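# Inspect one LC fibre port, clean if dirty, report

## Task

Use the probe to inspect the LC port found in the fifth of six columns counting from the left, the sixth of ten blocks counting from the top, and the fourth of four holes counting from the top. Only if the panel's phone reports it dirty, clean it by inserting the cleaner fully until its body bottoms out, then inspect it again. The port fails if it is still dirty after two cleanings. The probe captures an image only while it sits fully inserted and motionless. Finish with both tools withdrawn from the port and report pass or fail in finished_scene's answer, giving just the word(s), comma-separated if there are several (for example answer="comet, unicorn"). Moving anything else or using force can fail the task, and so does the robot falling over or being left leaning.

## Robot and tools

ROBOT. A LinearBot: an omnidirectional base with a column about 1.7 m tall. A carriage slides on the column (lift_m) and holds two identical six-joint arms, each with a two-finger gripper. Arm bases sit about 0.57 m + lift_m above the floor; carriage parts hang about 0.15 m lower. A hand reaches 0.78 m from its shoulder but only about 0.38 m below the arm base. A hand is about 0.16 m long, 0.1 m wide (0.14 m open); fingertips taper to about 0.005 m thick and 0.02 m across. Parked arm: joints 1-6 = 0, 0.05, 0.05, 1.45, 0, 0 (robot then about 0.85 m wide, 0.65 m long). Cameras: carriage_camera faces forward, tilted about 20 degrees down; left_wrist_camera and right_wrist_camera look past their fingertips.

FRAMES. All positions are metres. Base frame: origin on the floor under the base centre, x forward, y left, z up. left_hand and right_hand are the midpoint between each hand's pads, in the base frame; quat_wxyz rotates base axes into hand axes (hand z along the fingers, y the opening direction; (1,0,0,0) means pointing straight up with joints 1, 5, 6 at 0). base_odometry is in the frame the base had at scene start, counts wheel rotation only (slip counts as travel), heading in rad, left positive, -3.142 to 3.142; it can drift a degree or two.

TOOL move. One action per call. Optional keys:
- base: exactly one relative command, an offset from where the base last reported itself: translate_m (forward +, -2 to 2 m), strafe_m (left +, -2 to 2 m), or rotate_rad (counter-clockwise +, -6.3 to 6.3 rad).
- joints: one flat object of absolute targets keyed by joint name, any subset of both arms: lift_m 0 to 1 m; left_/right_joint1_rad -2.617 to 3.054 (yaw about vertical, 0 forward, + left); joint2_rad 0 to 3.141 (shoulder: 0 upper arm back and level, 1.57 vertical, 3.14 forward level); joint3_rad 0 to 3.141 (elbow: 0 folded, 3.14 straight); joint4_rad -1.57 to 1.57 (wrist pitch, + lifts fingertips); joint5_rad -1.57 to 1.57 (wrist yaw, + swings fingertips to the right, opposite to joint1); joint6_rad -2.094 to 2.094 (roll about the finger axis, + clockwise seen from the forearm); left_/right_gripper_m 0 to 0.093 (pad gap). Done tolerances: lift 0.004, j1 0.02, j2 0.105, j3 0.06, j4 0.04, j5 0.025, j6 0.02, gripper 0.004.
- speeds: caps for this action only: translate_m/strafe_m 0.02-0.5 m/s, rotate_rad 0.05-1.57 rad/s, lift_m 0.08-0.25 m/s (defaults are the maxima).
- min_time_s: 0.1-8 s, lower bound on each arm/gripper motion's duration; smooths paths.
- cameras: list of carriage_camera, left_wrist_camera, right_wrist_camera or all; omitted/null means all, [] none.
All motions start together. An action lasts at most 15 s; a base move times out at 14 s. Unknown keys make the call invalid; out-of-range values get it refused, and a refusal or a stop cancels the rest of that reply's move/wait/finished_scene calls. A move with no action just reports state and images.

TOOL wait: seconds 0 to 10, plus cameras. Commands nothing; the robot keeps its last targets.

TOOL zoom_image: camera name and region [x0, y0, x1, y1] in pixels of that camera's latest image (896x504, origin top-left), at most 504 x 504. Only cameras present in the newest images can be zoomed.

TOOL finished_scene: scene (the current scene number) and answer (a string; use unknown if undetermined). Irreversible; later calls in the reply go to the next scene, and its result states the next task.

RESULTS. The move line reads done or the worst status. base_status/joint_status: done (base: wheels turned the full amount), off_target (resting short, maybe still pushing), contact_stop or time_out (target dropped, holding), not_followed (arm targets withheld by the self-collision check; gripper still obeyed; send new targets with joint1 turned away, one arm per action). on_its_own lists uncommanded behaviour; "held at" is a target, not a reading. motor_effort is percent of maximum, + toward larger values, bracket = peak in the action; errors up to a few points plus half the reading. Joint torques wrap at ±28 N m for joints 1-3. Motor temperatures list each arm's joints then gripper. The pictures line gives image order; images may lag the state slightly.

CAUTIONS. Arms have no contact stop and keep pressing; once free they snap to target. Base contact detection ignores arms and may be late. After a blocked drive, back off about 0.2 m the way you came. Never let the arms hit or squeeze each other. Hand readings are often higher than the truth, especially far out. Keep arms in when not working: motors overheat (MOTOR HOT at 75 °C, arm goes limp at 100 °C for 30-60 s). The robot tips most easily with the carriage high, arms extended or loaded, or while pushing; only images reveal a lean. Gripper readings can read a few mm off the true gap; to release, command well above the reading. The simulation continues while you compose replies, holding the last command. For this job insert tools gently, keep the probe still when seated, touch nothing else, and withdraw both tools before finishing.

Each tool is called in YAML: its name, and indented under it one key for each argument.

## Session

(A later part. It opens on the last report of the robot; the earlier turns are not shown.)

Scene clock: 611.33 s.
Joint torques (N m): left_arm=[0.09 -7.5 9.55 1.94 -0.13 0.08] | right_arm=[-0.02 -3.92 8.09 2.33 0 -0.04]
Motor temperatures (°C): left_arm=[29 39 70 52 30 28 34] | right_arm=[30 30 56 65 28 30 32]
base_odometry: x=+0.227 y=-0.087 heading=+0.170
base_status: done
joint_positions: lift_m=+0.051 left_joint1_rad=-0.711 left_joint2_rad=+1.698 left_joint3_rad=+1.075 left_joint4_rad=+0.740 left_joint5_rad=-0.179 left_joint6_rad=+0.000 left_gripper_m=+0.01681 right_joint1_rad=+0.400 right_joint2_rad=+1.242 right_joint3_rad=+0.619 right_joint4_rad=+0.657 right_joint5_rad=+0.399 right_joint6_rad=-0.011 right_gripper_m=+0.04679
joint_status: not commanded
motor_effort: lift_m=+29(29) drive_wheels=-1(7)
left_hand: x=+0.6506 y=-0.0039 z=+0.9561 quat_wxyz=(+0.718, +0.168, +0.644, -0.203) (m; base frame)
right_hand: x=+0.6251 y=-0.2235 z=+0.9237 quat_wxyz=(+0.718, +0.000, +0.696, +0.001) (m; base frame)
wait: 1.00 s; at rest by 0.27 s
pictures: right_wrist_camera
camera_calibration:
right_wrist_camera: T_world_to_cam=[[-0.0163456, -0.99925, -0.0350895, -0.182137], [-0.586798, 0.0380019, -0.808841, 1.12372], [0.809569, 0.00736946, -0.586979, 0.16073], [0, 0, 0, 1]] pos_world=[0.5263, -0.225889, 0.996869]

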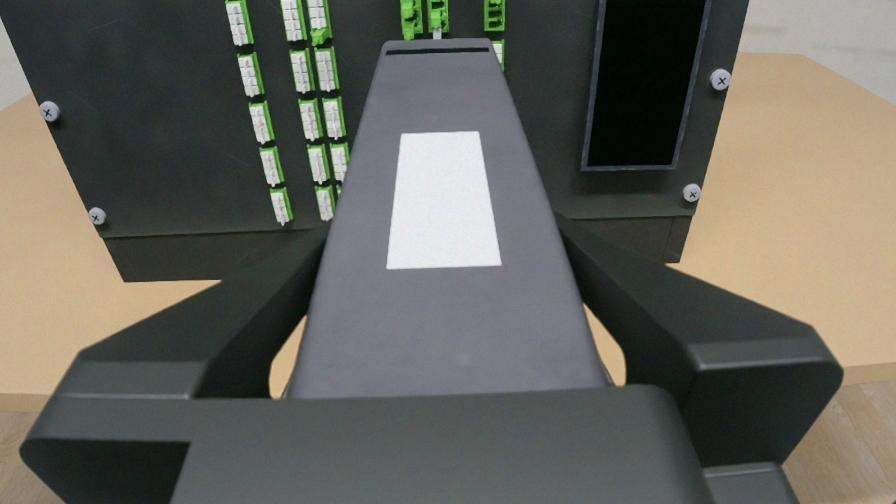

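move:
  base: {"translate_m": 0.0012}
  speeds: {"translate_m": 0.02}
  cameras: []

wait:
  seconds: 1
  cameras: ["right_wrist_camera", "left_wrist_camera"]

zoom_image:
  camera: "right_wrist_camera"
  region: [425, 12, 453, 40]

zoom_image:
  camera: "left_wrist_camera"
  region: [588, 100, 612, 124]

Scene clock: 624.90 s.
Joint torques (N m): left_arm=[0.09 -7.57 9.55 1.94 -0.12 0.07] | right_arm=[-0.01 -3.93 8.06 2.33 0 -0.03]
Motor temperatures (°C): left_arm=[29 40 70 52 30 28 34] | right_arm=[30 30 56 65 28 30 32]
move: done
base_odometry: x=+0.228 y=-0.087 heading=+0.170
base_status: done
joint_positions: lift_m=+0.051 left_joint1_rad=-0.711 left_joint2_rad=+1.699 left_joint3_rad=+1.075 left_joint4_rad=+0.740 left_joint5_rad=-0.179 left_joint6_rad=+0.000 left_gripper_m=+0.01681 right_joint1_rad=+0.400 right_joint2_rad=+1.242 right_joint3_rad=+0.619 right_joint4_rad=+0.657 right_joint5_rad=+0.399 right_joint6_rad=-0.011 right_gripper_m=+0.04679
joint_status: not commanded
motor_effort: lift_m=+29(29) drive_wheels=-1(5)
left_hand: x=+0.6506 y=-0.0040 z=+0.9559 quat_wxyz=(+0.718, +0.168, +0.644, -0.203) (m; base frame)
right_hand: x=+0.6251 y=-0.2235 z=+0.9237 quat_wxyz=(+0.718, +0.000, +0.696, +0.001) (m; base frame)
pictures: none
No camera images: "cameras" was empty.

Scene clock: 625.90 s.
Joint torques (N m): left_arm=[0.09 -7.56 9.54 1.94 -0.12 0.08] | right_arm=[-0.01 -3.95 8.08 2.33 0.01 -0.04]
Motor temperatures (°C): left_arm=[29 40 70 52 30 28 34] | right_arm=[30 30 56 65 28 30 32]
base_odometry: x=+0.228 y=-0.087 heading=+0.170
base_status: done
joint_positions: lift_m=+0.051 left_joint1_rad=-0.711 left_joint2_rad=+1.699 left_joint3_rad=+1.075 left_joint4_rad=+0.740 left_joint5_rad=-0.179 left_joint6_rad=+0.000 left_gripper_m=+0.01681 right_joint1_rad=+0.400 right_joint2_rad=+1.242 right_joint3_rad=+0.619 right_joint4_rad=+0.657 right_joint5_rad=+0.399 right_joint6_rad=-0.011 right_gripper_m=+0.04679
joint_status: not commanded
motor_effort: lift_m=+29(29) drive_wheels=+1(5)
left_hand: x=+0.6506 y=-0.0040 z=+0.9559 quat_wxyz=(+0.718, +0.168, +0.644, -0.203) (m; base frame)
right_hand: x=+0.6251 y=-0.2235 z=+0.9237 quat_wxyz=(+0.718, +0.000, +0.696, +0.001) (m; base frame)
wait: 1.00 s; at rest by 0.27 s
pictures: left_wrist_camera, right_wrist_camera
camera_calibration:
left_wrist_camera: T_world_to_cam=[[-0.497307, -0.86741, 0.0168878, 0.30608], [-0.443203, 0.237269, -0.86445, 1.11694], [0.745826, -0.437382, -0.502434, 0.113283], [0, 0, 0, 1]] pos_world=[0.562756, 0.0500305, 1.01728]
right_wrist_camera: T_world_to_cam=[[-0.0163456, -0.99925, -0.0350895, -0.182137], [-0.586798, 0.0380019, -0.808841, 1.12372], [0.809569, 0.00736946, -0.586979, 0.16073], [0, 0, 0, 1]] pos_world=[0.5263, -0.225889, 0.996869]

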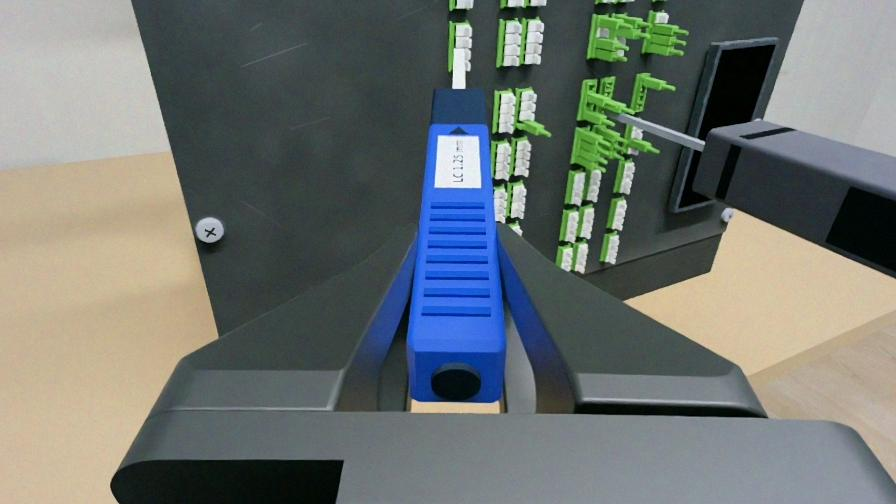

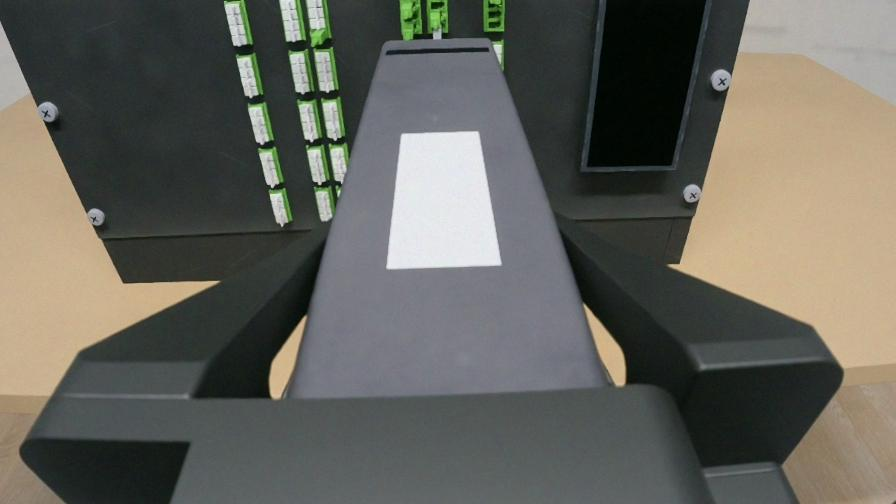

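Scaled by 18.000 from the camera's 896x504 image, which has a finer 1280x720 frame.

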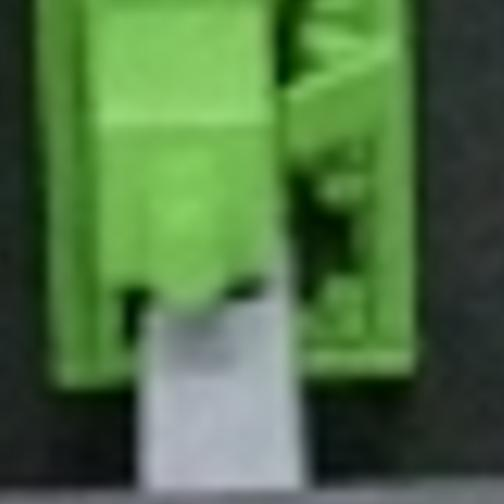

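Scaled by 21.000 from the camera's 896x504 image, which has a finer 1280x720 frame.

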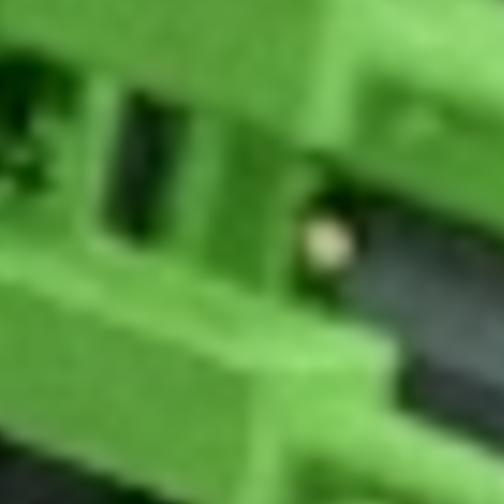

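move:
  base: {"strafe_m": 0.0007}
  joints: {"lift_m": 0.0508}
  speeds: {"strafe_m": 0.02, "lift_m": 0.08}
  cameras: []

move:
  base: {"translate_m": 0.0006}
  speeds: {"translate_m": 0.02}
  cameras: []

wait:
  seconds: 1
  cameras: ["right_wrist_camera"]

zoom_image:
  camera: "right_wrist_camera"
  region: [425, 12, 453, 40]

Scene clock: 647.23 s.
Joint torques (N m): left_arm=[0.09 -7.53 9.54 1.94 -0.12 0.07] | right_arm=[-0.02 -3.96 8.08 2.35 0.01 -0.04]
Motor temperatures (°C): left_arm=[29 41 71 51 30 28 34] | right_arm=[30 30 57 65 28 30 32]
move: done
base_odometry: x=+0.228 y=-0.086 heading=+0.169
base_status: done
joint_positions: lift_m=+0.051 left_joint1_rad=-0.711 left_joint2_rad=+1.699 left_joint3_rad=+1.075 left_joint4_rad=+0.740 left_joint5_rad=-0.179 left_joint6_rad=+0.000 left_gripper_m=+0.01681 right_joint1_rad=+0.400 right_joint2_rad=+1.242 right_joint3_rad=+0.619 right_joint4_rad=+0.657 right_joint5_rad=+0.399 right_joint6_rad=-0.011 right_gripper_m=+0.04679
joint_status: all done
motor_effort: lift_m=+29(29) drive_wheels=-3(3)
left_hand: x=+0.6507 y=-0.0039 z=+0.9556 quat_wxyz=(+0.718, +0.168, +0.644, -0.203) (m; base frame)
right_hand: x=+0.6251 y=-0.2235 z=+0.9235 quat_wxyz=(+0.718, +0.000, +0.696, +0.001) (m; base frame)
pictures: none
No camera images: "cameras" was empty.

Scene clock: 647.70 s.
Joint torques (N m): left_arm=[0.09 -7.6 9.68 1.95 -0.13 0.07] | right_arm=[-0.02 -3.96 8.09 2.3 0.01 -0.04]
Motor temperatures (°C): left_arm=[29 41 71 51 30 28 34] | right_arm=[30 30 57 65 28 30 32]
move: done
base_odometry: x=+0.229 y=-0.086 heading=+0.169
base_status: done
joint_positions: lift_m=+0.051 left_joint1_rad=-0.711 left_joint2_rad=+1.699 left_joint3_rad=+1.075 left_joint4_rad=+0.740 left_joint5_rad=-0.179 left_joint6_rad=+0.000 left_gripper_m=+0.01681 right_joint1_rad=+0.400 right_joint2_rad=+1.242 right_joint3_rad=+0.619 right_joint4_rad=+0.657 right_joint5_rad=+0.399 right_joint6_rad=-0.011 right_gripper_m=+0.04679
joint_status: not commanded
motor_effort: lift_m=+29(29) drive_wheels=+2(7)
left_hand: x=+0.6507 y=-0.0039 z=+0.9556 quat_wxyz=(+0.718, +0.168, +0.644, -0.203) (m; base frame)
right_hand: x=+0.6251 y=-0.2235 z=+0.9236 quat_wxyz=(+0.718, +0.001, +0.696, +0.001) (m; base frame)
pictures: none
No camera images: "cameras" was empty.

Scene clock: 648.70 s.
Joint torques (N m): left_arm=[0.08 -7.56 9.52 1.94 -0.12 0.07] | right_arm=[-0.02 -3.92 8.1 2.32 0.01 -0.04]
Motor temperatures (°C): left_arm=[29 41 71 51 30 28 34] | right_arm=[30 30 57 65 28 30 32]
base_odometry: x=+0.229 y=-0.086 heading=+0.169
base_status: done
joint_positions: lift_m=+0.051 left_joint1_rad=-0.711 left_joint2_rad=+1.699 left_joint3_rad=+1.075 left_joint4_rad=+0.740 left_joint5_rad=-0.179 left_joint6_rad=+0.000 left_gripper_m=+0.01681 right_joint1_rad=+0.400 right_joint2_rad=+1.242 right_joint3_rad=+0.619 right_joint4_rad=+0.657 right_joint5_rad=+0.399 right_joint6_rad=-0.011 right_gripper_m=+0.04679
joint_status: not commanded
motor_effort: lift_m=+29(29) drive_wheels=-1(7)
left_hand: x=+0.6507 y=-0.0039 z=+0.9556 quat_wxyz=(+0.718, +0.168, +0.644, -0.203) (m; base frame)
right_hand: x=+0.6251 y=-0.2235 z=+0.9236 quat_wxyz=(+0.718, +0.001, +0.696, +0.001) (m; base frame)
wait: 1.00 s; at rest by 0.27 s
pictures: right_wrist_camera
camera_calibration:
right_wrist_camera: T_world_to_cam=[[-0.0163608, -0.999242, -0.0353214, -0.1819], [-0.586278, 0.0382033, -0.809208, 1.12378], [0.809945, 0.00746881, -0.586459, 0.159977], [0, 0, 0, 1]] pos_world=[0.5263, -0.225889, 0.996769]

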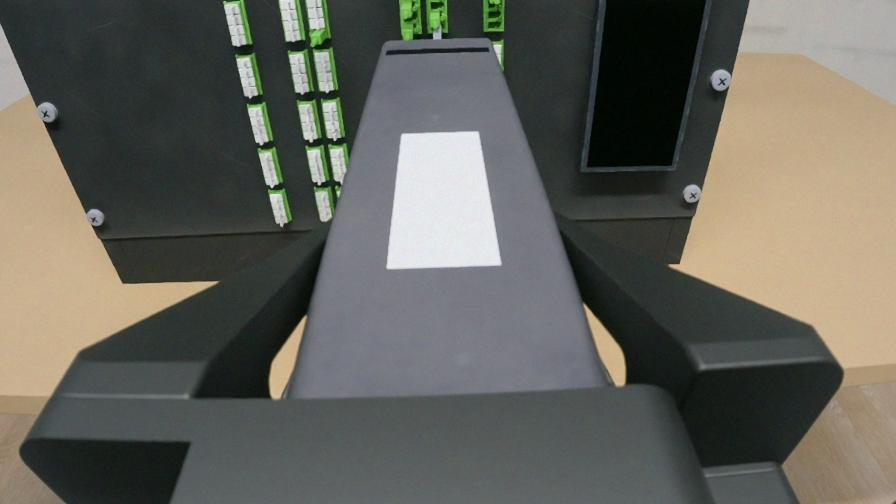

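Scaled by 18.000 from the camera's 896x504 image, which has a finer 1280x720 frame.

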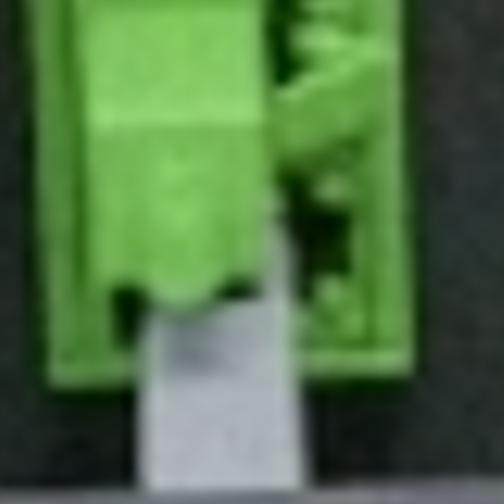

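move:
  base: {"strafe_m": 0.001}
  speeds: {"strafe_m": 0.02}
  cameras: []

wait:
  seconds: 1
  cameras: ["right_wrist_camera"]

zoom_image:
  camera: "right_wrist_camera"
  region: [425, 12, 453, 40]

Scene clock: 664.10 s.
Joint torques (N m): left_arm=[0.23 -7.6 9.57 1.94 -0.12 0.07] | right_arm=[-0.08 -3.89 8.12 2.33 0.01 -0.04]
Motor temperatures (°C): left_arm=[29 41 71 51 30 28 34] | right_arm=[30 30 57 65 28 30 32]
move: done
base_odometry: x=+0.229 y=-0.086 heading=+0.168
base_status: done
joint_positions: lift_m=+0.051 left_joint1_rad=-0.711 left_joint2_rad=+1.699 left_joint3_rad=+1.075 left_joint4_rad=+0.740 left_joint5_rad=-0.179 left_joint6_rad=+0.000 left_gripper_m=+0.01681 right_joint1_rad=+0.400 right_joint2_rad=+1.242 right_joint3_rad=+0.619 right_joint4_rad=+0.657 right_joint5_rad=+0.398 right_joint6_rad=-0.011 right_gripper_m=+0.04679
joint_status: not commanded
motor_effort: lift_m=+29(29) drive_wheels=-4(4)
left_hand: x=+0.6507 y=-0.0039 z=+0.9556 quat_wxyz=(+0.718, +0.168, +0.644, -0.203) (m; base frame)
right_hand: x=+0.6251 y=-0.2232 z=+0.9236 quat_wxyz=(+0.718, +0.000, +0.696, +0.002) (m; base frame)
pictures: none
No camera images: "cameras" was empty.

Scene clock: 665.10 s.
Joint torques (N m): left_arm=[0.1 -7.53 9.52 1.94 -0.12 0.08] | right_arm=[-0.05 -3.93 8.09 2.32 0.01 -0.03]
Motor temperatures (°C): left_arm=[29 41 71 51 30 28 34] | right_arm=[30 30 57 65 28 30 32]
base_odometry: x=+0.229 y=-0.086 heading=+0.168
base_status: done
joint_positions: lift_m=+0.051 left_joint1_rad=-0.711 left_joint2_rad=+1.699 left_joint3_rad=+1.075 left_joint4_rad=+0.740 left_joint5_rad=-0.179 left_joint6_rad=+0.000 left_gripper_m=+0.01681 right_joint1_rad=+0.400 right_joint2_rad=+1.242 right_joint3_rad=+0.619 right_joint4_rad=+0.657 right_joint5_rad=+0.398 right_joint6_rad=-0.011 right_gripper_m=+0.04679
joint_status: not commanded
motor_effort: lift_m=+29(29) drive_wheels=-4(4)
left_hand: x=+0.6507 y=-0.0039 z=+0.9556 quat_wxyz=(+0.718, +0.168, +0.644, -0.203) (m; base frame)
right_hand: x=+0.6251 y=-0.2232 z=+0.9236 quat_wxyz=(+0.718, +0.000, +0.696, +0.002) (m; base frame)
wait: 1.00 s; at rest by 0.27 s
pictures: right_wrist_camera
camera_calibration:
right_wrist_camera: T_world_to_cam=[[-0.0156398, -0.999253, -0.0353502, -0.182054], [-0.586307, 0.0378036, -0.809207, 1.12364], [0.809938, 0.00807026, -0.58646, 0.160196], [0, 0, 0, 1]] pos_world=[0.526201, -0.225688, 0.996769]

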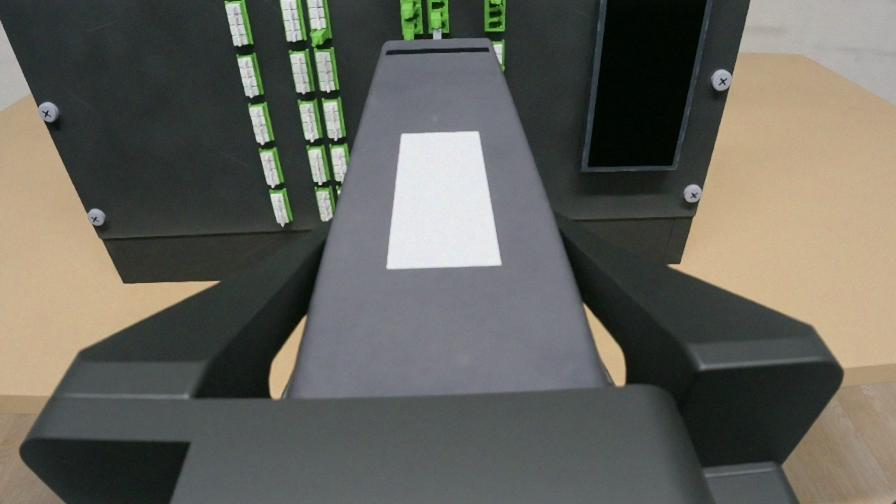

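Scaled by 18.000 from the camera's 896x504 image, which has a finer 1280x720 frame.

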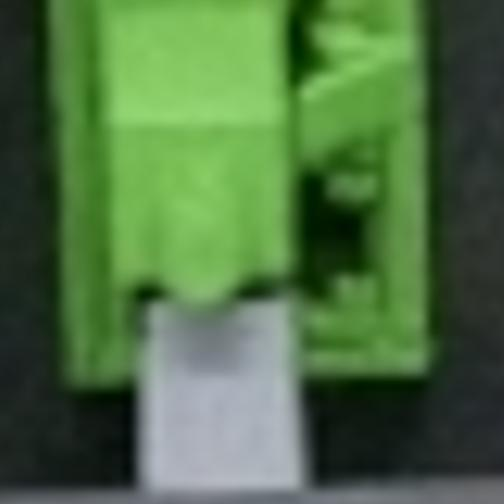

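move:
  base: {"translate_m": 0.0006}
  speeds: {"translate_m": 0.02}
  cameras: []

wait:
  seconds: 1
  cameras: ["right_wrist_camera"]

zoom_image:
  camera: "right_wrist_camera"
  region: [425, 12, 453, 40]

Scene clock: 674.47 s.
Joint torques (N m): left_arm=[0.06 -7.54 9.54 1.96 -0.12 0.08] | right_arm=[-0.08 -3.9 8.05 2.32 0.02 -0.04]
Motor temperatures (°C): left_arm=[29 41 71 51 30 28 34] | right_arm=[30 30 57 65 28 30 32]
move: done
base_odometry: x=+0.229 y=-0.086 heading=+0.168
base_status: done
joint_positions: lift_m=+0.051 left_joint1_rad=-0.711 left_joint2_rad=+1.699 left_joint3_rad=+1.075 left_joint4_rad=+0.740 left_joint5_rad=-0.179 left_joint6_rad=+0.000 left_gripper_m=+0.01681 right_joint1_rad=+0.400 right_joint2_rad=+1.242 right_joint3_rad=+0.619 right_joint4_rad=+0.657 right_joint5_rad=+0.398 right_joint6_rad=-0.011 right_gripper_m=+0.04679
joint_status: not commanded
motor_effort: lift_m=+29(29) drive_wheels=+3(7)
left_hand: x=+0.6507 y=-0.0039 z=+0.9557 quat_wxyz=(+0.718, +0.168, +0.644, -0.203) (m; base frame)
right_hand: x=+0.6251 y=-0.2232 z=+0.9236 quat_wxyz=(+0.718, +0.000, +0.696, +0.002) (m; base frame)
pictures: none
No camera images: "cameras" was empty.

Scene clock: 675.47 s.
Joint torques (N m): left_arm=[0.09 -7.54 9.54 1.94 -0.12 0.08] | right_arm=[-0.06 -3.93 8.09 2.32 0 -0.04]
Motor temperatures (°C): left_arm=[29 41 71 51 30 28 34] | right_arm=[30 30 57 65 28 30 32]
base_odometry: x=+0.229 y=-0.086 heading=+0.168
base_status: done
joint_positions: lift_m=+0.051 left_joint1_rad=-0.711 left_joint2_rad=+1.699 left_joint3_rad=+1.075 left_joint4_rad=+0.740 left_joint5_rad=-0.179 left_joint6_rad=+0.000 left_gripper_m=+0.01681 right_joint1_rad=+0.400 right_joint2_rad=+1.242 right_joint3_rad=+0.619 right_joint4_rad=+0.657 right_joint5_rad=+0.398 right_joint6_rad=-0.011 right_gripper_m=+0.04679
joint_status: not commanded
motor_effort: lift_m=+29(29) drive_wheels=-3(7)
left_hand: x=+0.6507 y=-0.0039 z=+0.9557 quat_wxyz=(+0.718, +0.168, +0.644, -0.203) (m; base frame)
right_hand: x=+0.6251 y=-0.2232 z=+0.9236 quat_wxyz=(+0.718, +0.000, +0.696, +0.002) (m; base frame)
wait: 1.00 s; at rest by 0.27 s
pictures: right_wrist_camera
camera_calibration:
right_wrist_camera: T_world_to_cam=[[-0.0156398, -0.999253, -0.0353502, -0.182054], [-0.586307, 0.0378036, -0.809207, 1.12364], [0.809938, 0.00807026, -0.58646, 0.160196], [0, 0, 0, 1]] pos_world=[0.526201, -0.225688, 0.996769]

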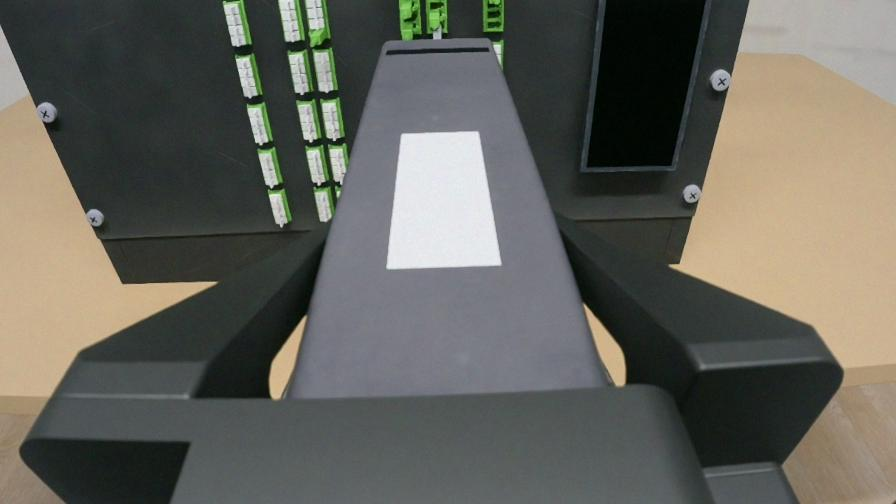

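Scaled by 18.000 from the camera's 896x504 image, which has a finer 1280x720 frame.

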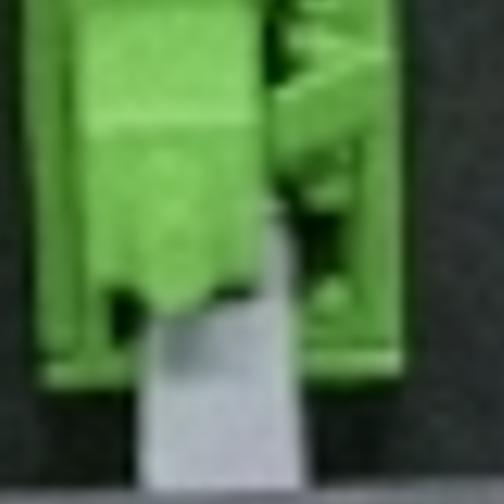

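move:
  base: {"rotate_rad": 0.0014}
  speeds: {"rotate_rad": 0.05}
  cameras: []

wait:
  seconds: 1
  cameras: ["right_wrist_camera", "left_wrist_camera"]

zoom_image:
  camera: "right_wrist_camera"
  region: [425, 12, 453, 40]

zoom_image:
  camera: "left_wrist_camera"
  region: [590, 100, 614, 124]

Scene clock: 699.00 s.
Joint torques (N m): left_arm=[0.09 -7.56 9.54 1.94 -0.12 0.08] | right_arm=[-0.03 -3.93 8.09 2.34 0 -0.04]
Motor temperatures (°C): left_arm=[29 41 72 51 30 28 34] | right_arm=[30 30 57 65 28 30 32]
move: done
base_odometry: x=+0.229 y=-0.086 heading=+0.169
base_status: done
joint_positions: lift_m=+0.051 left_joint1_rad=-0.711 left_joint2_rad=+1.699 left_joint3_rad=+1.075 left_joint4_rad=+0.740 left_joint5_rad=-0.179 left_joint6_rad=+0.000 left_gripper_m=+0.01681 right_joint1_rad=+0.400 right_joint2_rad=+1.242 right_joint3_rad=+0.619 right_joint4_rad=+0.657 right_joint5_rad=+0.398 right_joint6_rad=-0.011 right_gripper_m=+0.04679
joint_status: not commanded
motor_effort: lift_m=+29(29) drive_wheels=+4(5)
left_hand: x=+0.6507 y=-0.0039 z=+0.9557 quat_wxyz=(+0.718, +0.168, +0.644, -0.203) (m; base frame)
right_hand: x=+0.6251 y=-0.2232 z=+0.9236 quat_wxyz=(+0.718, +0.000, +0.696, +0.002) (m; base frame)
pictures: none
No camera images: "cameras" was empty.

Scene clock: 700.00 s.
Joint torques (N m): left_arm=[0.1 -7.53 9.55 1.94 -0.12 0.07] | right_arm=[-0.03 -3.93 8.08 2.32 0.01 -0.04]
Motor temperatures (°C): left_arm=[29 41 72 51 30 28 34] | right_arm=[30 30 57 65 28 30 32]
base_odometry: x=+0.229 y=-0.086 heading=+0.169
base_status: done
joint_positions: lift_m=+0.051 left_joint1_rad=-0.711 left_joint2_rad=+1.699 left_joint3_rad=+1.075 left_joint4_rad=+0.740 left_joint5_rad=-0.179 left_joint6_rad=+0.000 left_gripper_m=+0.01681 right_joint1_rad=+0.400 right_joint2_rad=+1.242 right_joint3_rad=+0.619 right_joint4_rad=+0.657 right_joint5_rad=+0.398 right_joint6_rad=-0.011 right_gripper_m=+0.04679
joint_status: not commanded
motor_effort: lift_m=+29(29) drive_wheels=+4(5)
left_hand: x=+0.6507 y=-0.0039 z=+0.9557 quat_wxyz=(+0.718, +0.168, +0.644, -0.203) (m; base frame)
right_hand: x=+0.6251 y=-0.2232 z=+0.9236 quat_wxyz=(+0.718, +0.000, +0.696, +0.002) (m; base frame)
wait: 1.00 s; at rest by 0.27 s
pictures: left_wrist_camera, right_wrist_camera
camera_calibration:
left_wrist_camera: T_world_to_cam=[[-0.497027, -0.867569, 0.0169838, 0.305838], [-0.443049, 0.236895, -0.864632, 1.1168], [0.746104, -0.43727, -0.502119, 0.112649], [0, 0, 0, 1]] pos_world=[0.562758, 0.0500303, 1.01699]
right_wrist_camera: T_world_to_cam=[[-0.0156398, -0.999253, -0.0353502, -0.182054], [-0.586307, 0.0378036, -0.809207, 1.12364], [0.809938, 0.00807026, -0.58646, 0.160196], [0, 0, 0, 1]] pos_world=[0.526201, -0.225688, 0.996769]

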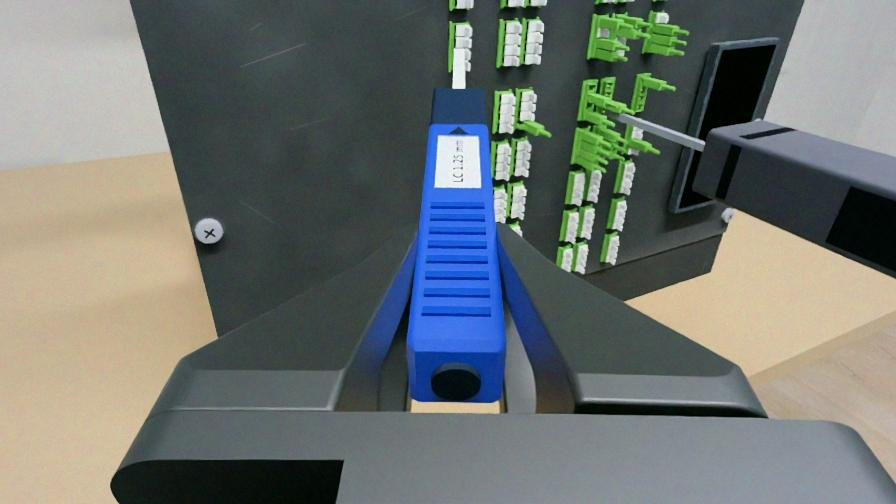

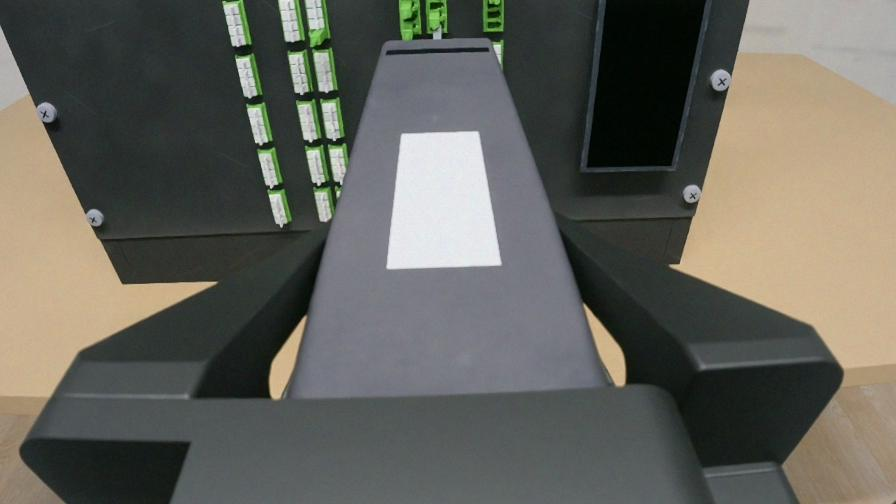

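Scaled by 18.000 from the camera's 896x504 image, which has a finer 1280x720 frame.

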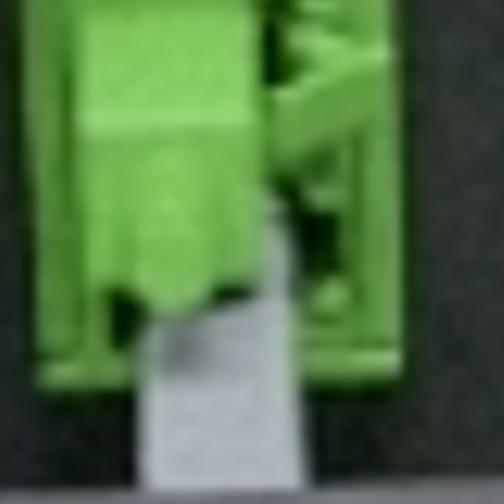

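Scaled by 21.000 from the camera's 896x504 image, which has a finer 1280x720 frame.

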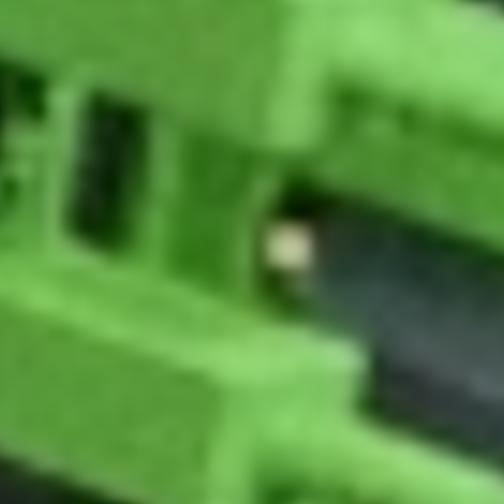

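move:
  base: {"translate_m": 0.0006}
  joints: {"lift_m": 0.0506}
  speeds: {"translate_m": 0.02, "lift_m": 0.08}
  cameras: []

wait:
  seconds: 1
  cameras: ["right_wrist_camera"]

zoom_image:
  camera: "right_wrist_camera"
  region: [425, 12, 453, 40]

Scene clock: 711.83 s.
Joint torques (N m): left_arm=[0.09 -7.54 9.61 1.95 -0.13 0.07] | right_arm=[-0.06 -3.88 8.12 2.34 -0.01 -0.04]
Motor temperatures (°C): left_arm=[29 41 72 51 30 28 34] | right_arm=[30 30 57 65 28 30 32]
move: done
base_odometry: x=+0.230 y=-0.086 heading=+0.168
base_status: done
joint_positions: lift_m=+0.051 left_joint1_rad=-0.711 left_joint2_rad=+1.699 left_joint3_rad=+1.075 left_joint4_rad=+0.740 left_joint5_rad=-0.179 left_joint6_rad=+0.000 left_gripper_m=+0.01681 right_joint1_rad=+0.400 right_joint2_rad=+1.242 right_joint3_rad=+0.619 right_joint4_rad=+0.658 right_joint5_rad=+0.400 right_joint6_rad=-0.011 right_gripper_m=+0.04679
joint_status: all done
motor_effort: lift_m=+29(29) drive_wheels=+3(8)
left_hand: x=+0.6507 y=-0.0039 z=+0.9555 quat_wxyz=(+0.718, +0.168, +0.644, -0.203) (m; base frame)
right_hand: x=+0.6251 y=-0.2236 z=+0.9235 quat_wxyz=(+0.718, +0.001, +0.696, +0.001) (m; base frame)
pictures: none
No camera images: "cameras" was empty.

Scene clock: 712.83 s.
Joint torques (N m): left_arm=[0.09 -7.56 9.54 1.94 -0.13 0.08] | right_arm=[-0.06 -3.88 8.08 2.31 -0.02 -0.04]
Motor temperatures (°C): left_arm=[29 41 72 51 30 28 34] | right_arm=[30 30 57 65 28 30 32]
base_odometry: x=+0.230 y=-0.086 heading=+0.168
base_status: done
joint_positions: lift_m=+0.051 left_joint1_rad=-0.711 left_joint2_rad=+1.699 left_joint3_rad=+1.075 left_joint4_rad=+0.740 left_joint5_rad=-0.179 left_joint6_rad=+0.000 left_gripper_m=+0.01681 right_joint1_rad=+0.400 right_joint2_rad=+1.242 right_joint3_rad=+0.619 right_joint4_rad=+0.658 right_joint5_rad=+0.400 right_joint6_rad=-0.011 right_gripper_m=+0.04679
joint_status: all done
motor_effort: lift_m=+29(29) drive_wheels=+3(8)
left_hand: x=+0.6507 y=-0.0039 z=+0.9555 quat_wxyz=(+0.718, +0.168, +0.644, -0.203) (m; base frame)
right_hand: x=+0.6251 y=-0.2236 z=+0.9235 quat_wxyz=(+0.718, +0.001, +0.696, +0.001) (m; base frame)
wait: 1.00 s; at rest by 0.27 s
pictures: right_wrist_camera
camera_calibration:
right_wrist_camera: T_world_to_cam=[[-0.0175238, -0.999213, -0.0355829, -0.18103], [-0.585938, 0.0390999, -0.809412, 1.12379], [0.810166, 0.00666545, -0.586162, 0.159349], [0, 0, 0, 1]] pos_world=[0.526198, -0.22589, 0.996569]

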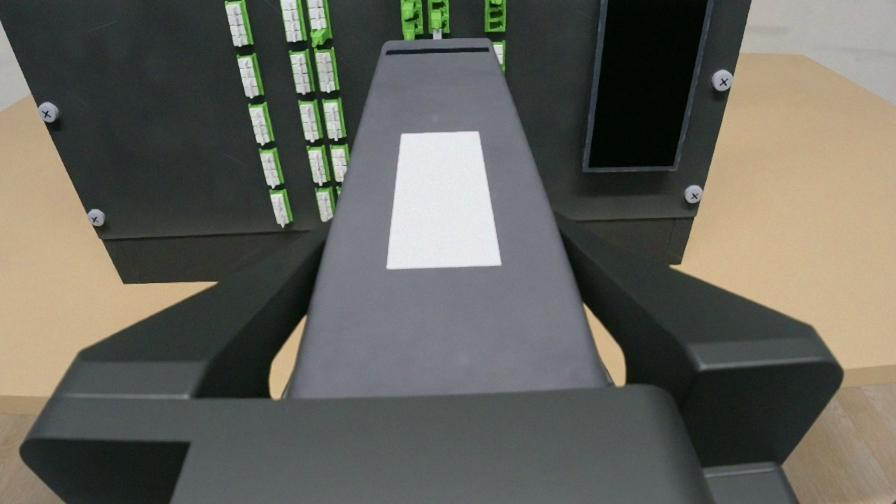

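Scaled by 18.000 from the camera's 896x504 image, which has a finer 1280x720 frame.

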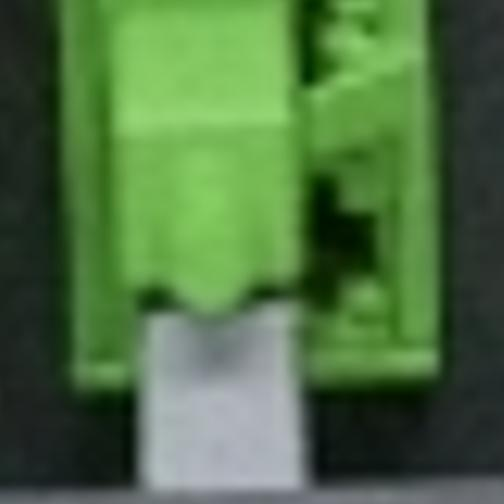

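move:
  base: {"translate_m": 0.0006}
  joints: {"lift_m": 0.0505}
  speeds: {"translate_m": 0.02, "lift_m": 0.08}
  cameras: []

wait:
  seconds: 1
  cameras: ["right_wrist_camera"]

zoom_image:
  camera: "right_wrist_camera"
  region: [425, 12, 453, 40]

Scene clock: 722.97 s.
Joint torques (N m): left_arm=[0.08 -7.51 9.7 1.99 -0.13 0.08] | right_arm=[-0.1 -3.89 8.18 2.33 -0.01 -0.03]
Motor temperatures (°C): left_arm=[29 42 72 51 30 28 34] | right_arm=[30 31 57 64 28 30 32]
move: done
base_odometry: x=+0.230 y=-0.086 heading=+0.168
base_status: done
joint_positions: lift_m=+0.051 left_joint1_rad=-0.711 left_joint2_rad=+1.699 left_joint3_rad=+1.075 left_joint4_rad=+0.740 left_joint5_rad=-0.179 left_joint6_rad=+0.000 left_gripper_m=+0.01681 right_joint1_rad=+0.401 right_joint2_rad=+1.242 right_joint3_rad=+0.618 right_joint4_rad=+0.658 right_joint5_rad=+0.400 right_joint6_rad=-0.011 right_gripper_m=+0.04679
joint_status: all done
motor_effort: lift_m=+29(29) drive_wheels=+3(6)
left_hand: x=+0.6507 y=-0.0039 z=+0.9554 quat_wxyz=(+0.718, +0.168, +0.644, -0.203) (m; base frame)
right_hand: x=+0.6249 y=-0.2233 z=+0.9230 quat_wxyz=(+0.718, +0.001, +0.696, +0.001) (m; base frame)
pictures: none
No camera images: "cameras" was empty.

Scene clock: 723.97 s.
Joint torques (N m): left_arm=[0.06 -7.54 9.54 1.94 -0.12 0.08] | right_arm=[-0.1 -3.9 8.17 2.3 -0.02 -0.04]
Motor temperatures (°C): left_arm=[29 42 72 51 30 28 34] | right_arm=[30 31 57 64 28 30 32]
base_odometry: x=+0.230 y=-0.086 heading=+0.168
base_status: done
joint_positions: lift_m=+0.051 left_joint1_rad=-0.711 left_joint2_rad=+1.699 left_joint3_rad=+1.075 left_joint4_rad=+0.740 left_joint5_rad=-0.179 left_joint6_rad=+0.000 left_gripper_m=+0.01681 right_joint1_rad=+0.401 right_joint2_rad=+1.242 right_joint3_rad=+0.618 right_joint4_rad=+0.658 right_joint5_rad=+0.400 right_joint6_rad=-0.011 right_gripper_m=+0.04679
joint_status: all done
motor_effort: lift_m=+28(29) drive_wheels=+3(6)
left_hand: x=+0.6507 y=-0.0039 z=+0.9554 quat_wxyz=(+0.718, +0.168, +0.644, -0.203) (m; base frame)
right_hand: x=+0.6249 y=-0.2233 z=+0.9230 quat_wxyz=(+0.718, +0.001, +0.696, +0.001) (m; base frame)
wait: 1.00 s; at rest by 0.27 s
pictures: right_wrist_camera
camera_calibration:
right_wrist_camera: T_world_to_cam=[[-0.0166988, -0.999232, -0.0354456, -0.181421], [-0.586264, 0.0385022, -0.809204, 1.12323], [0.809948, 0.00726771, -0.586457, 0.159737], [0, 0, 0, 1]] pos_world=[0.526099, -0.225689, 0.996169]

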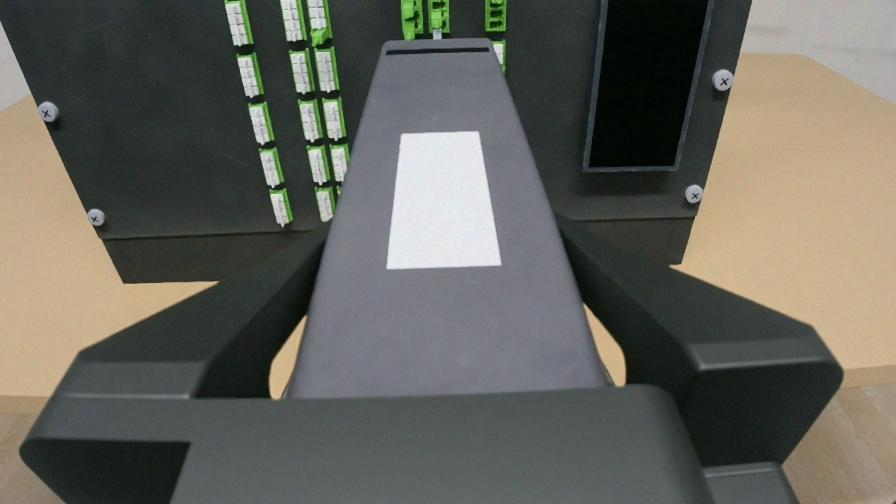

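Scaled by 18.000 from the camera's 896x504 image, which has a finer 1280x720 frame.

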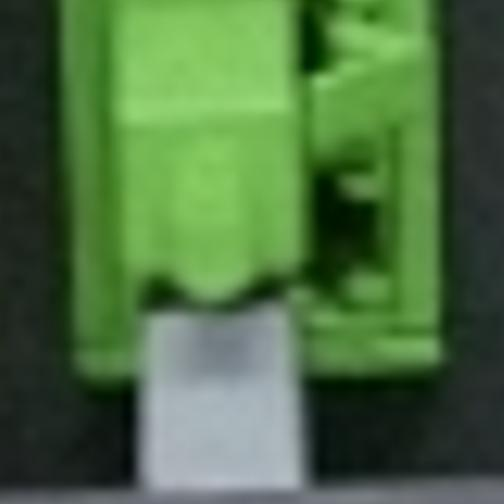

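move:
  joints: {"lift_m": 0.0511}
  speeds: {"lift_m": 0.08}
  cameras: []

wait:
  seconds: 1
  cameras: ["right_wrist_camera", "left_wrist_camera"]

zoom_image:
  camera: "right_wrist_camera"
  region: [425, 12, 453, 40]

zoom_image:
  camera: "left_wrist_camera"
  region: [590, 100, 614, 124]

Scene clock: 736.57 s.
Joint torques (N m): left_arm=[0.09 -7.54 9.51 1.92 -0.12 0.08] | right_arm=[-0.12 -3.92 8.18 2.3 -0.02 -0.03]
Motor temperatures (°C): left_arm=[29 42 72 51 30 28 34] | right_arm=[30 31 56 64 28 30 32]
move: done
base_odometry: x=+0.230 y=-0.086 heading=+0.168
base_status: not commanded
joint_positions: lift_m=+0.051 left_joint1_rad=-0.711 left_joint2_rad=+1.699 left_joint3_rad=+1.075 left_joint4_rad=+0.740 left_joint5_rad=-0.179 left_joint6_rad=+0.000 left_gripper_m=+0.01681 right_joint1_rad=+0.401 right_joint2_rad=+1.242 right_joint3_rad=+0.618 right_joint4_rad=+0.658 right_joint5_rad=+0.400 right_joint6_rad=-0.011 right_gripper_m=+0.04679
joint_status: all done
motor_effort: lift_m=+35(36) drive_wheels=+3(3)
left_hand: x=+0.6507 y=-0.0039 z=+0.9554 quat_wxyz=(+0.718, +0.168, +0.644, -0.203) (m; base frame)
right_hand: x=+0.6249 y=-0.2233 z=+0.9231 quat_wxyz=(+0.718, +0.001, +0.696, +0.001) (m; base frame)
pictures: none
No camera images: "cameras" was empty.

Scene clock: 737.57 s.
Joint torques (N m): left_arm=[0.08 -7.54 9.52 1.95 -0.12 0.08] | right_arm=[-0.1 -3.93 8.17 2.31 -0.02 -0.04]
Motor temperatures (°C): left_arm=[29 42 72 51 30 28 34] | right_arm=[30 31 56 64 28 30 32]
base_odometry: x=+0.230 y=-0.086 heading=+0.168
base_status: not commanded
joint_positions: lift_m=+0.051 left_joint1_rad=-0.711 left_joint2_rad=+1.699 left_joint3_rad=+1.075 left_joint4_rad=+0.740 left_joint5_rad=-0.179 left_joint6_rad=+0.000 left_gripper_m=+0.01681 right_joint1_rad=+0.401 right_joint2_rad=+1.242 right_joint3_rad=+0.618 right_joint4_rad=+0.658 right_joint5_rad=+0.400 right_joint6_rad=-0.011 right_gripper_m=+0.04679
joint_status: all done
motor_effort: lift_m=+35(36) drive_wheels=+3(3)
left_hand: x=+0.6507 y=-0.0039 z=+0.9554 quat_wxyz=(+0.718, +0.168, +0.644, -0.203) (m; base frame)
right_hand: x=+0.6249 y=-0.2233 z=+0.9231 quat_wxyz=(+0.718, +0.001, +0.696, +0.001) (m; base frame)
wait: 1.00 s; at rest by 0.27 s
pictures: left_wrist_camera, right_wrist_camera
camera_calibration:
left_wrist_camera: T_world_to_cam=[[-0.497027, -0.867569, 0.0169838, 0.305841], [-0.443049, 0.236895, -0.864632, 1.11662], [0.746104, -0.43727, -0.502119, 0.112548], [0, 0, 0, 1]] pos_world=[0.562758, 0.0500303, 1.01679]
right_wrist_camera: T_world_to_cam=[[-0.0166988, -0.999232, -0.0354456, -0.181417], [-0.586264, 0.0385022, -0.809204, 1.12331], [0.809948, 0.00726771, -0.586457, 0.159796], [0, 0, 0, 1]] pos_world=[0.526099, -0.225689, 0.996269]

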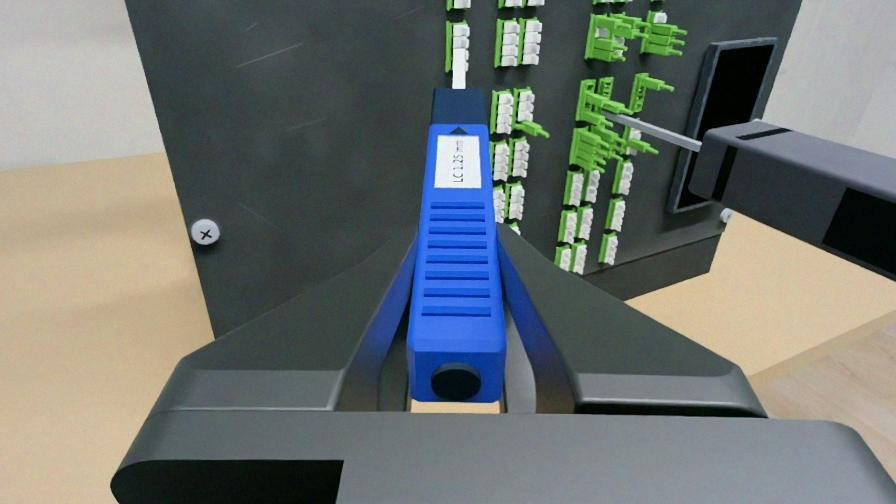

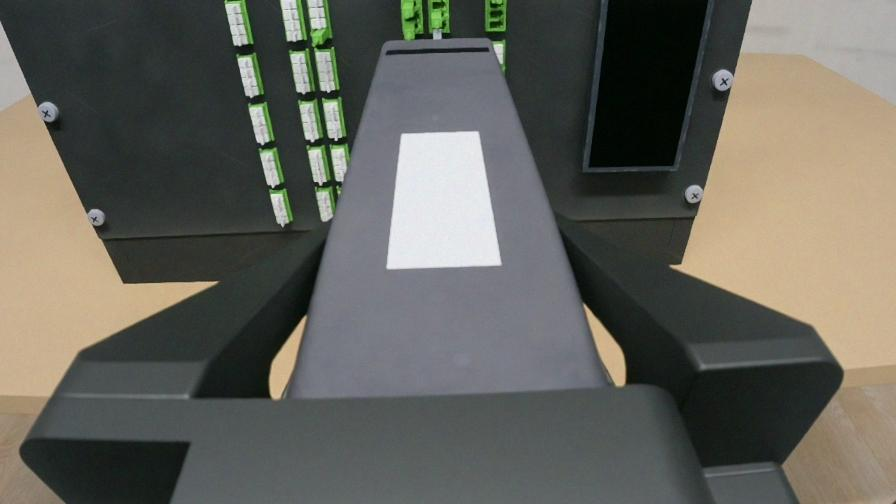

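Scaled by 18.000 from the camera's 896x504 image, which has a finer 1280x720 frame.

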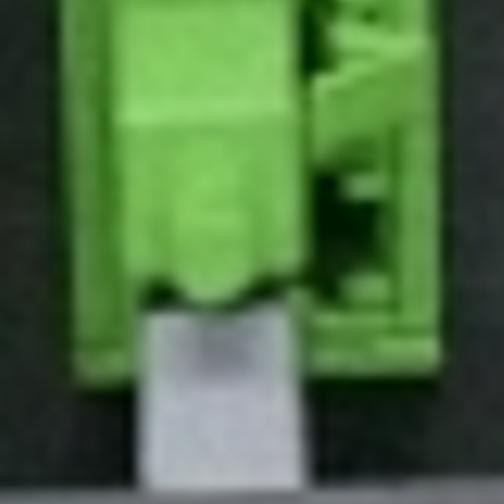

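Scaled by 21.000 from the camera's 896x504 image, which has a finer 1280x720 frame.

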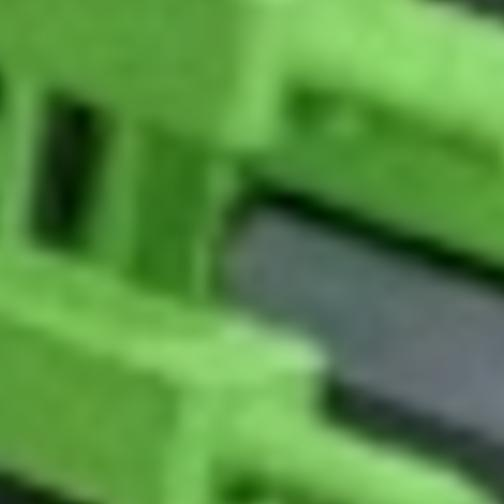

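move:
  joints: {"lift_m": 0.0515}
  speeds: {"lift_m": 0.08}
  cameras: []

wait:
  seconds: 1
  cameras: ["right_wrist_camera"]

zoom_image:
  camera: "right_wrist_camera"
  region: [425, 12, 453, 40]

Scene clock: 757.23 s.
Joint torques (N m): left_arm=[0.09 -7.53 9.59 1.94 -0.13 0.08] | right_arm=[-0.1 -3.9 8.18 2.31 -0.02 -0.04]
Motor temperatures (°C): left_arm=[29 42 73 51 30 28 34] | right_arm=[30 31 56 64 28 30 32]
move: done
base_odometry: x=+0.230 y=-0.086 heading=+0.168
base_status: not commanded
joint_positions: lift_m=+0.051 left_joint1_rad=-0.711 left_joint2_rad=+1.699 left_joint3_rad=+1.075 left_joint4_rad=+0.740 left_joint5_rad=-0.179 left_joint6_rad=+0.000 left_gripper_m=+0.01681 right_joint1_rad=+0.401 right_joint2_rad=+1.242 right_joint3_rad=+0.618 right_joint4_rad=+0.658 right_joint5_rad=+0.400 right_joint6_rad=-0.011 right_gripper_m=+0.04679
joint_status: all done
motor_effort: lift_m=+37(38) drive_wheels=+3(3)
left_hand: x=+0.6507 y=-0.0039 z=+0.9556 quat_wxyz=(+0.718, +0.168, +0.644, -0.203) (m; base frame)
right_hand: x=+0.6249 y=-0.2233 z=+0.9233 quat_wxyz=(+0.718, +0.001, +0.696, +0.001) (m; base frame)
pictures: none
No camera images: "cameras" was empty.

Scene clock: 758.23 s.
Joint torques (N m): left_arm=[0.09 -7.54 9.57 1.94 -0.13 0.08] | right_arm=[-0.1 -3.92 8.17 2.32 -0.02 -0.04]
Motor temperatures (°C): left_arm=[29 42 73 51 30 28 34] | right_arm=[30 31 56 64 28 30 32]
base_odometry: x=+0.230 y=-0.086 heading=+0.168
base_status: not commanded
joint_positions: lift_m=+0.051 left_joint1_rad=-0.711 left_joint2_rad=+1.699 left_joint3_rad=+1.075 left_joint4_rad=+0.740 left_joint5_rad=-0.179 left_joint6_rad=+0.000 left_gripper_m=+0.01681 right_joint1_rad=+0.401 right_joint2_rad=+1.242 right_joint3_rad=+0.618 right_joint4_rad=+0.658 right_joint5_rad=+0.400 right_joint6_rad=-0.011 right_gripper_m=+0.04679
joint_status: all done
motor_effort: lift_m=+37(38) drive_wheels=+3(3)
left_hand: x=+0.6507 y=-0.0039 z=+0.9556 quat_wxyz=(+0.718, +0.168, +0.644, -0.203) (m; base frame)
right_hand: x=+0.6249 y=-0.2233 z=+0.9233 quat_wxyz=(+0.718, +0.001, +0.696, +0.001) (m; base frame)
wait: 1.00 s; at rest by 0.27 s
pictures: right_wrist_camera
camera_calibration:
right_wrist_camera: T_world_to_cam=[[-0.0166988, -0.999232, -0.0354456, -0.18141], [-0.586264, 0.0385022, -0.809204, 1.12347], [0.809948, 0.00726771, -0.586457, 0.159913], [0, 0, 0, 1]] pos_world=[0.526099, -0.225689, 0.996469]

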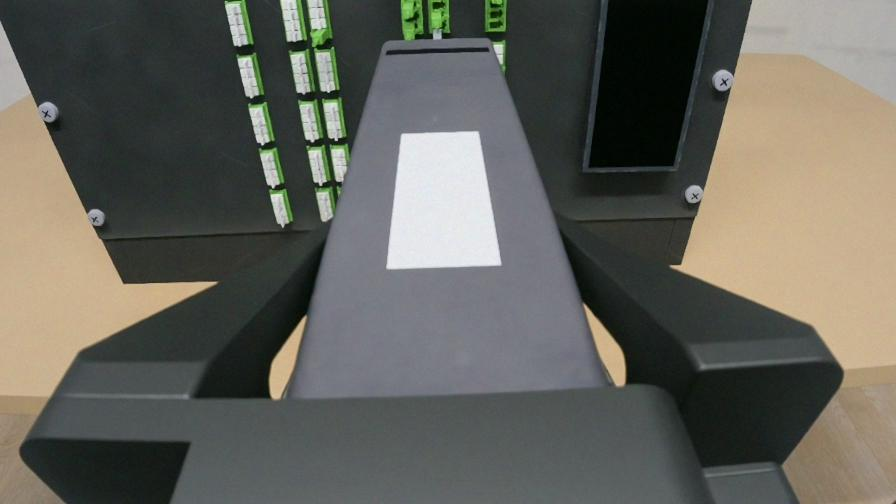

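Scaled by 18.000 from the camera's 896x504 image, which has a finer 1280x720 frame.

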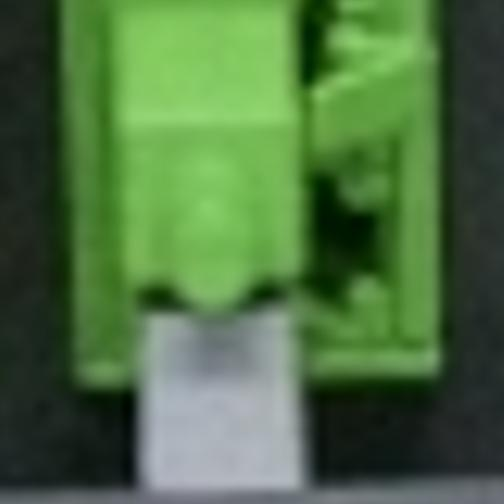

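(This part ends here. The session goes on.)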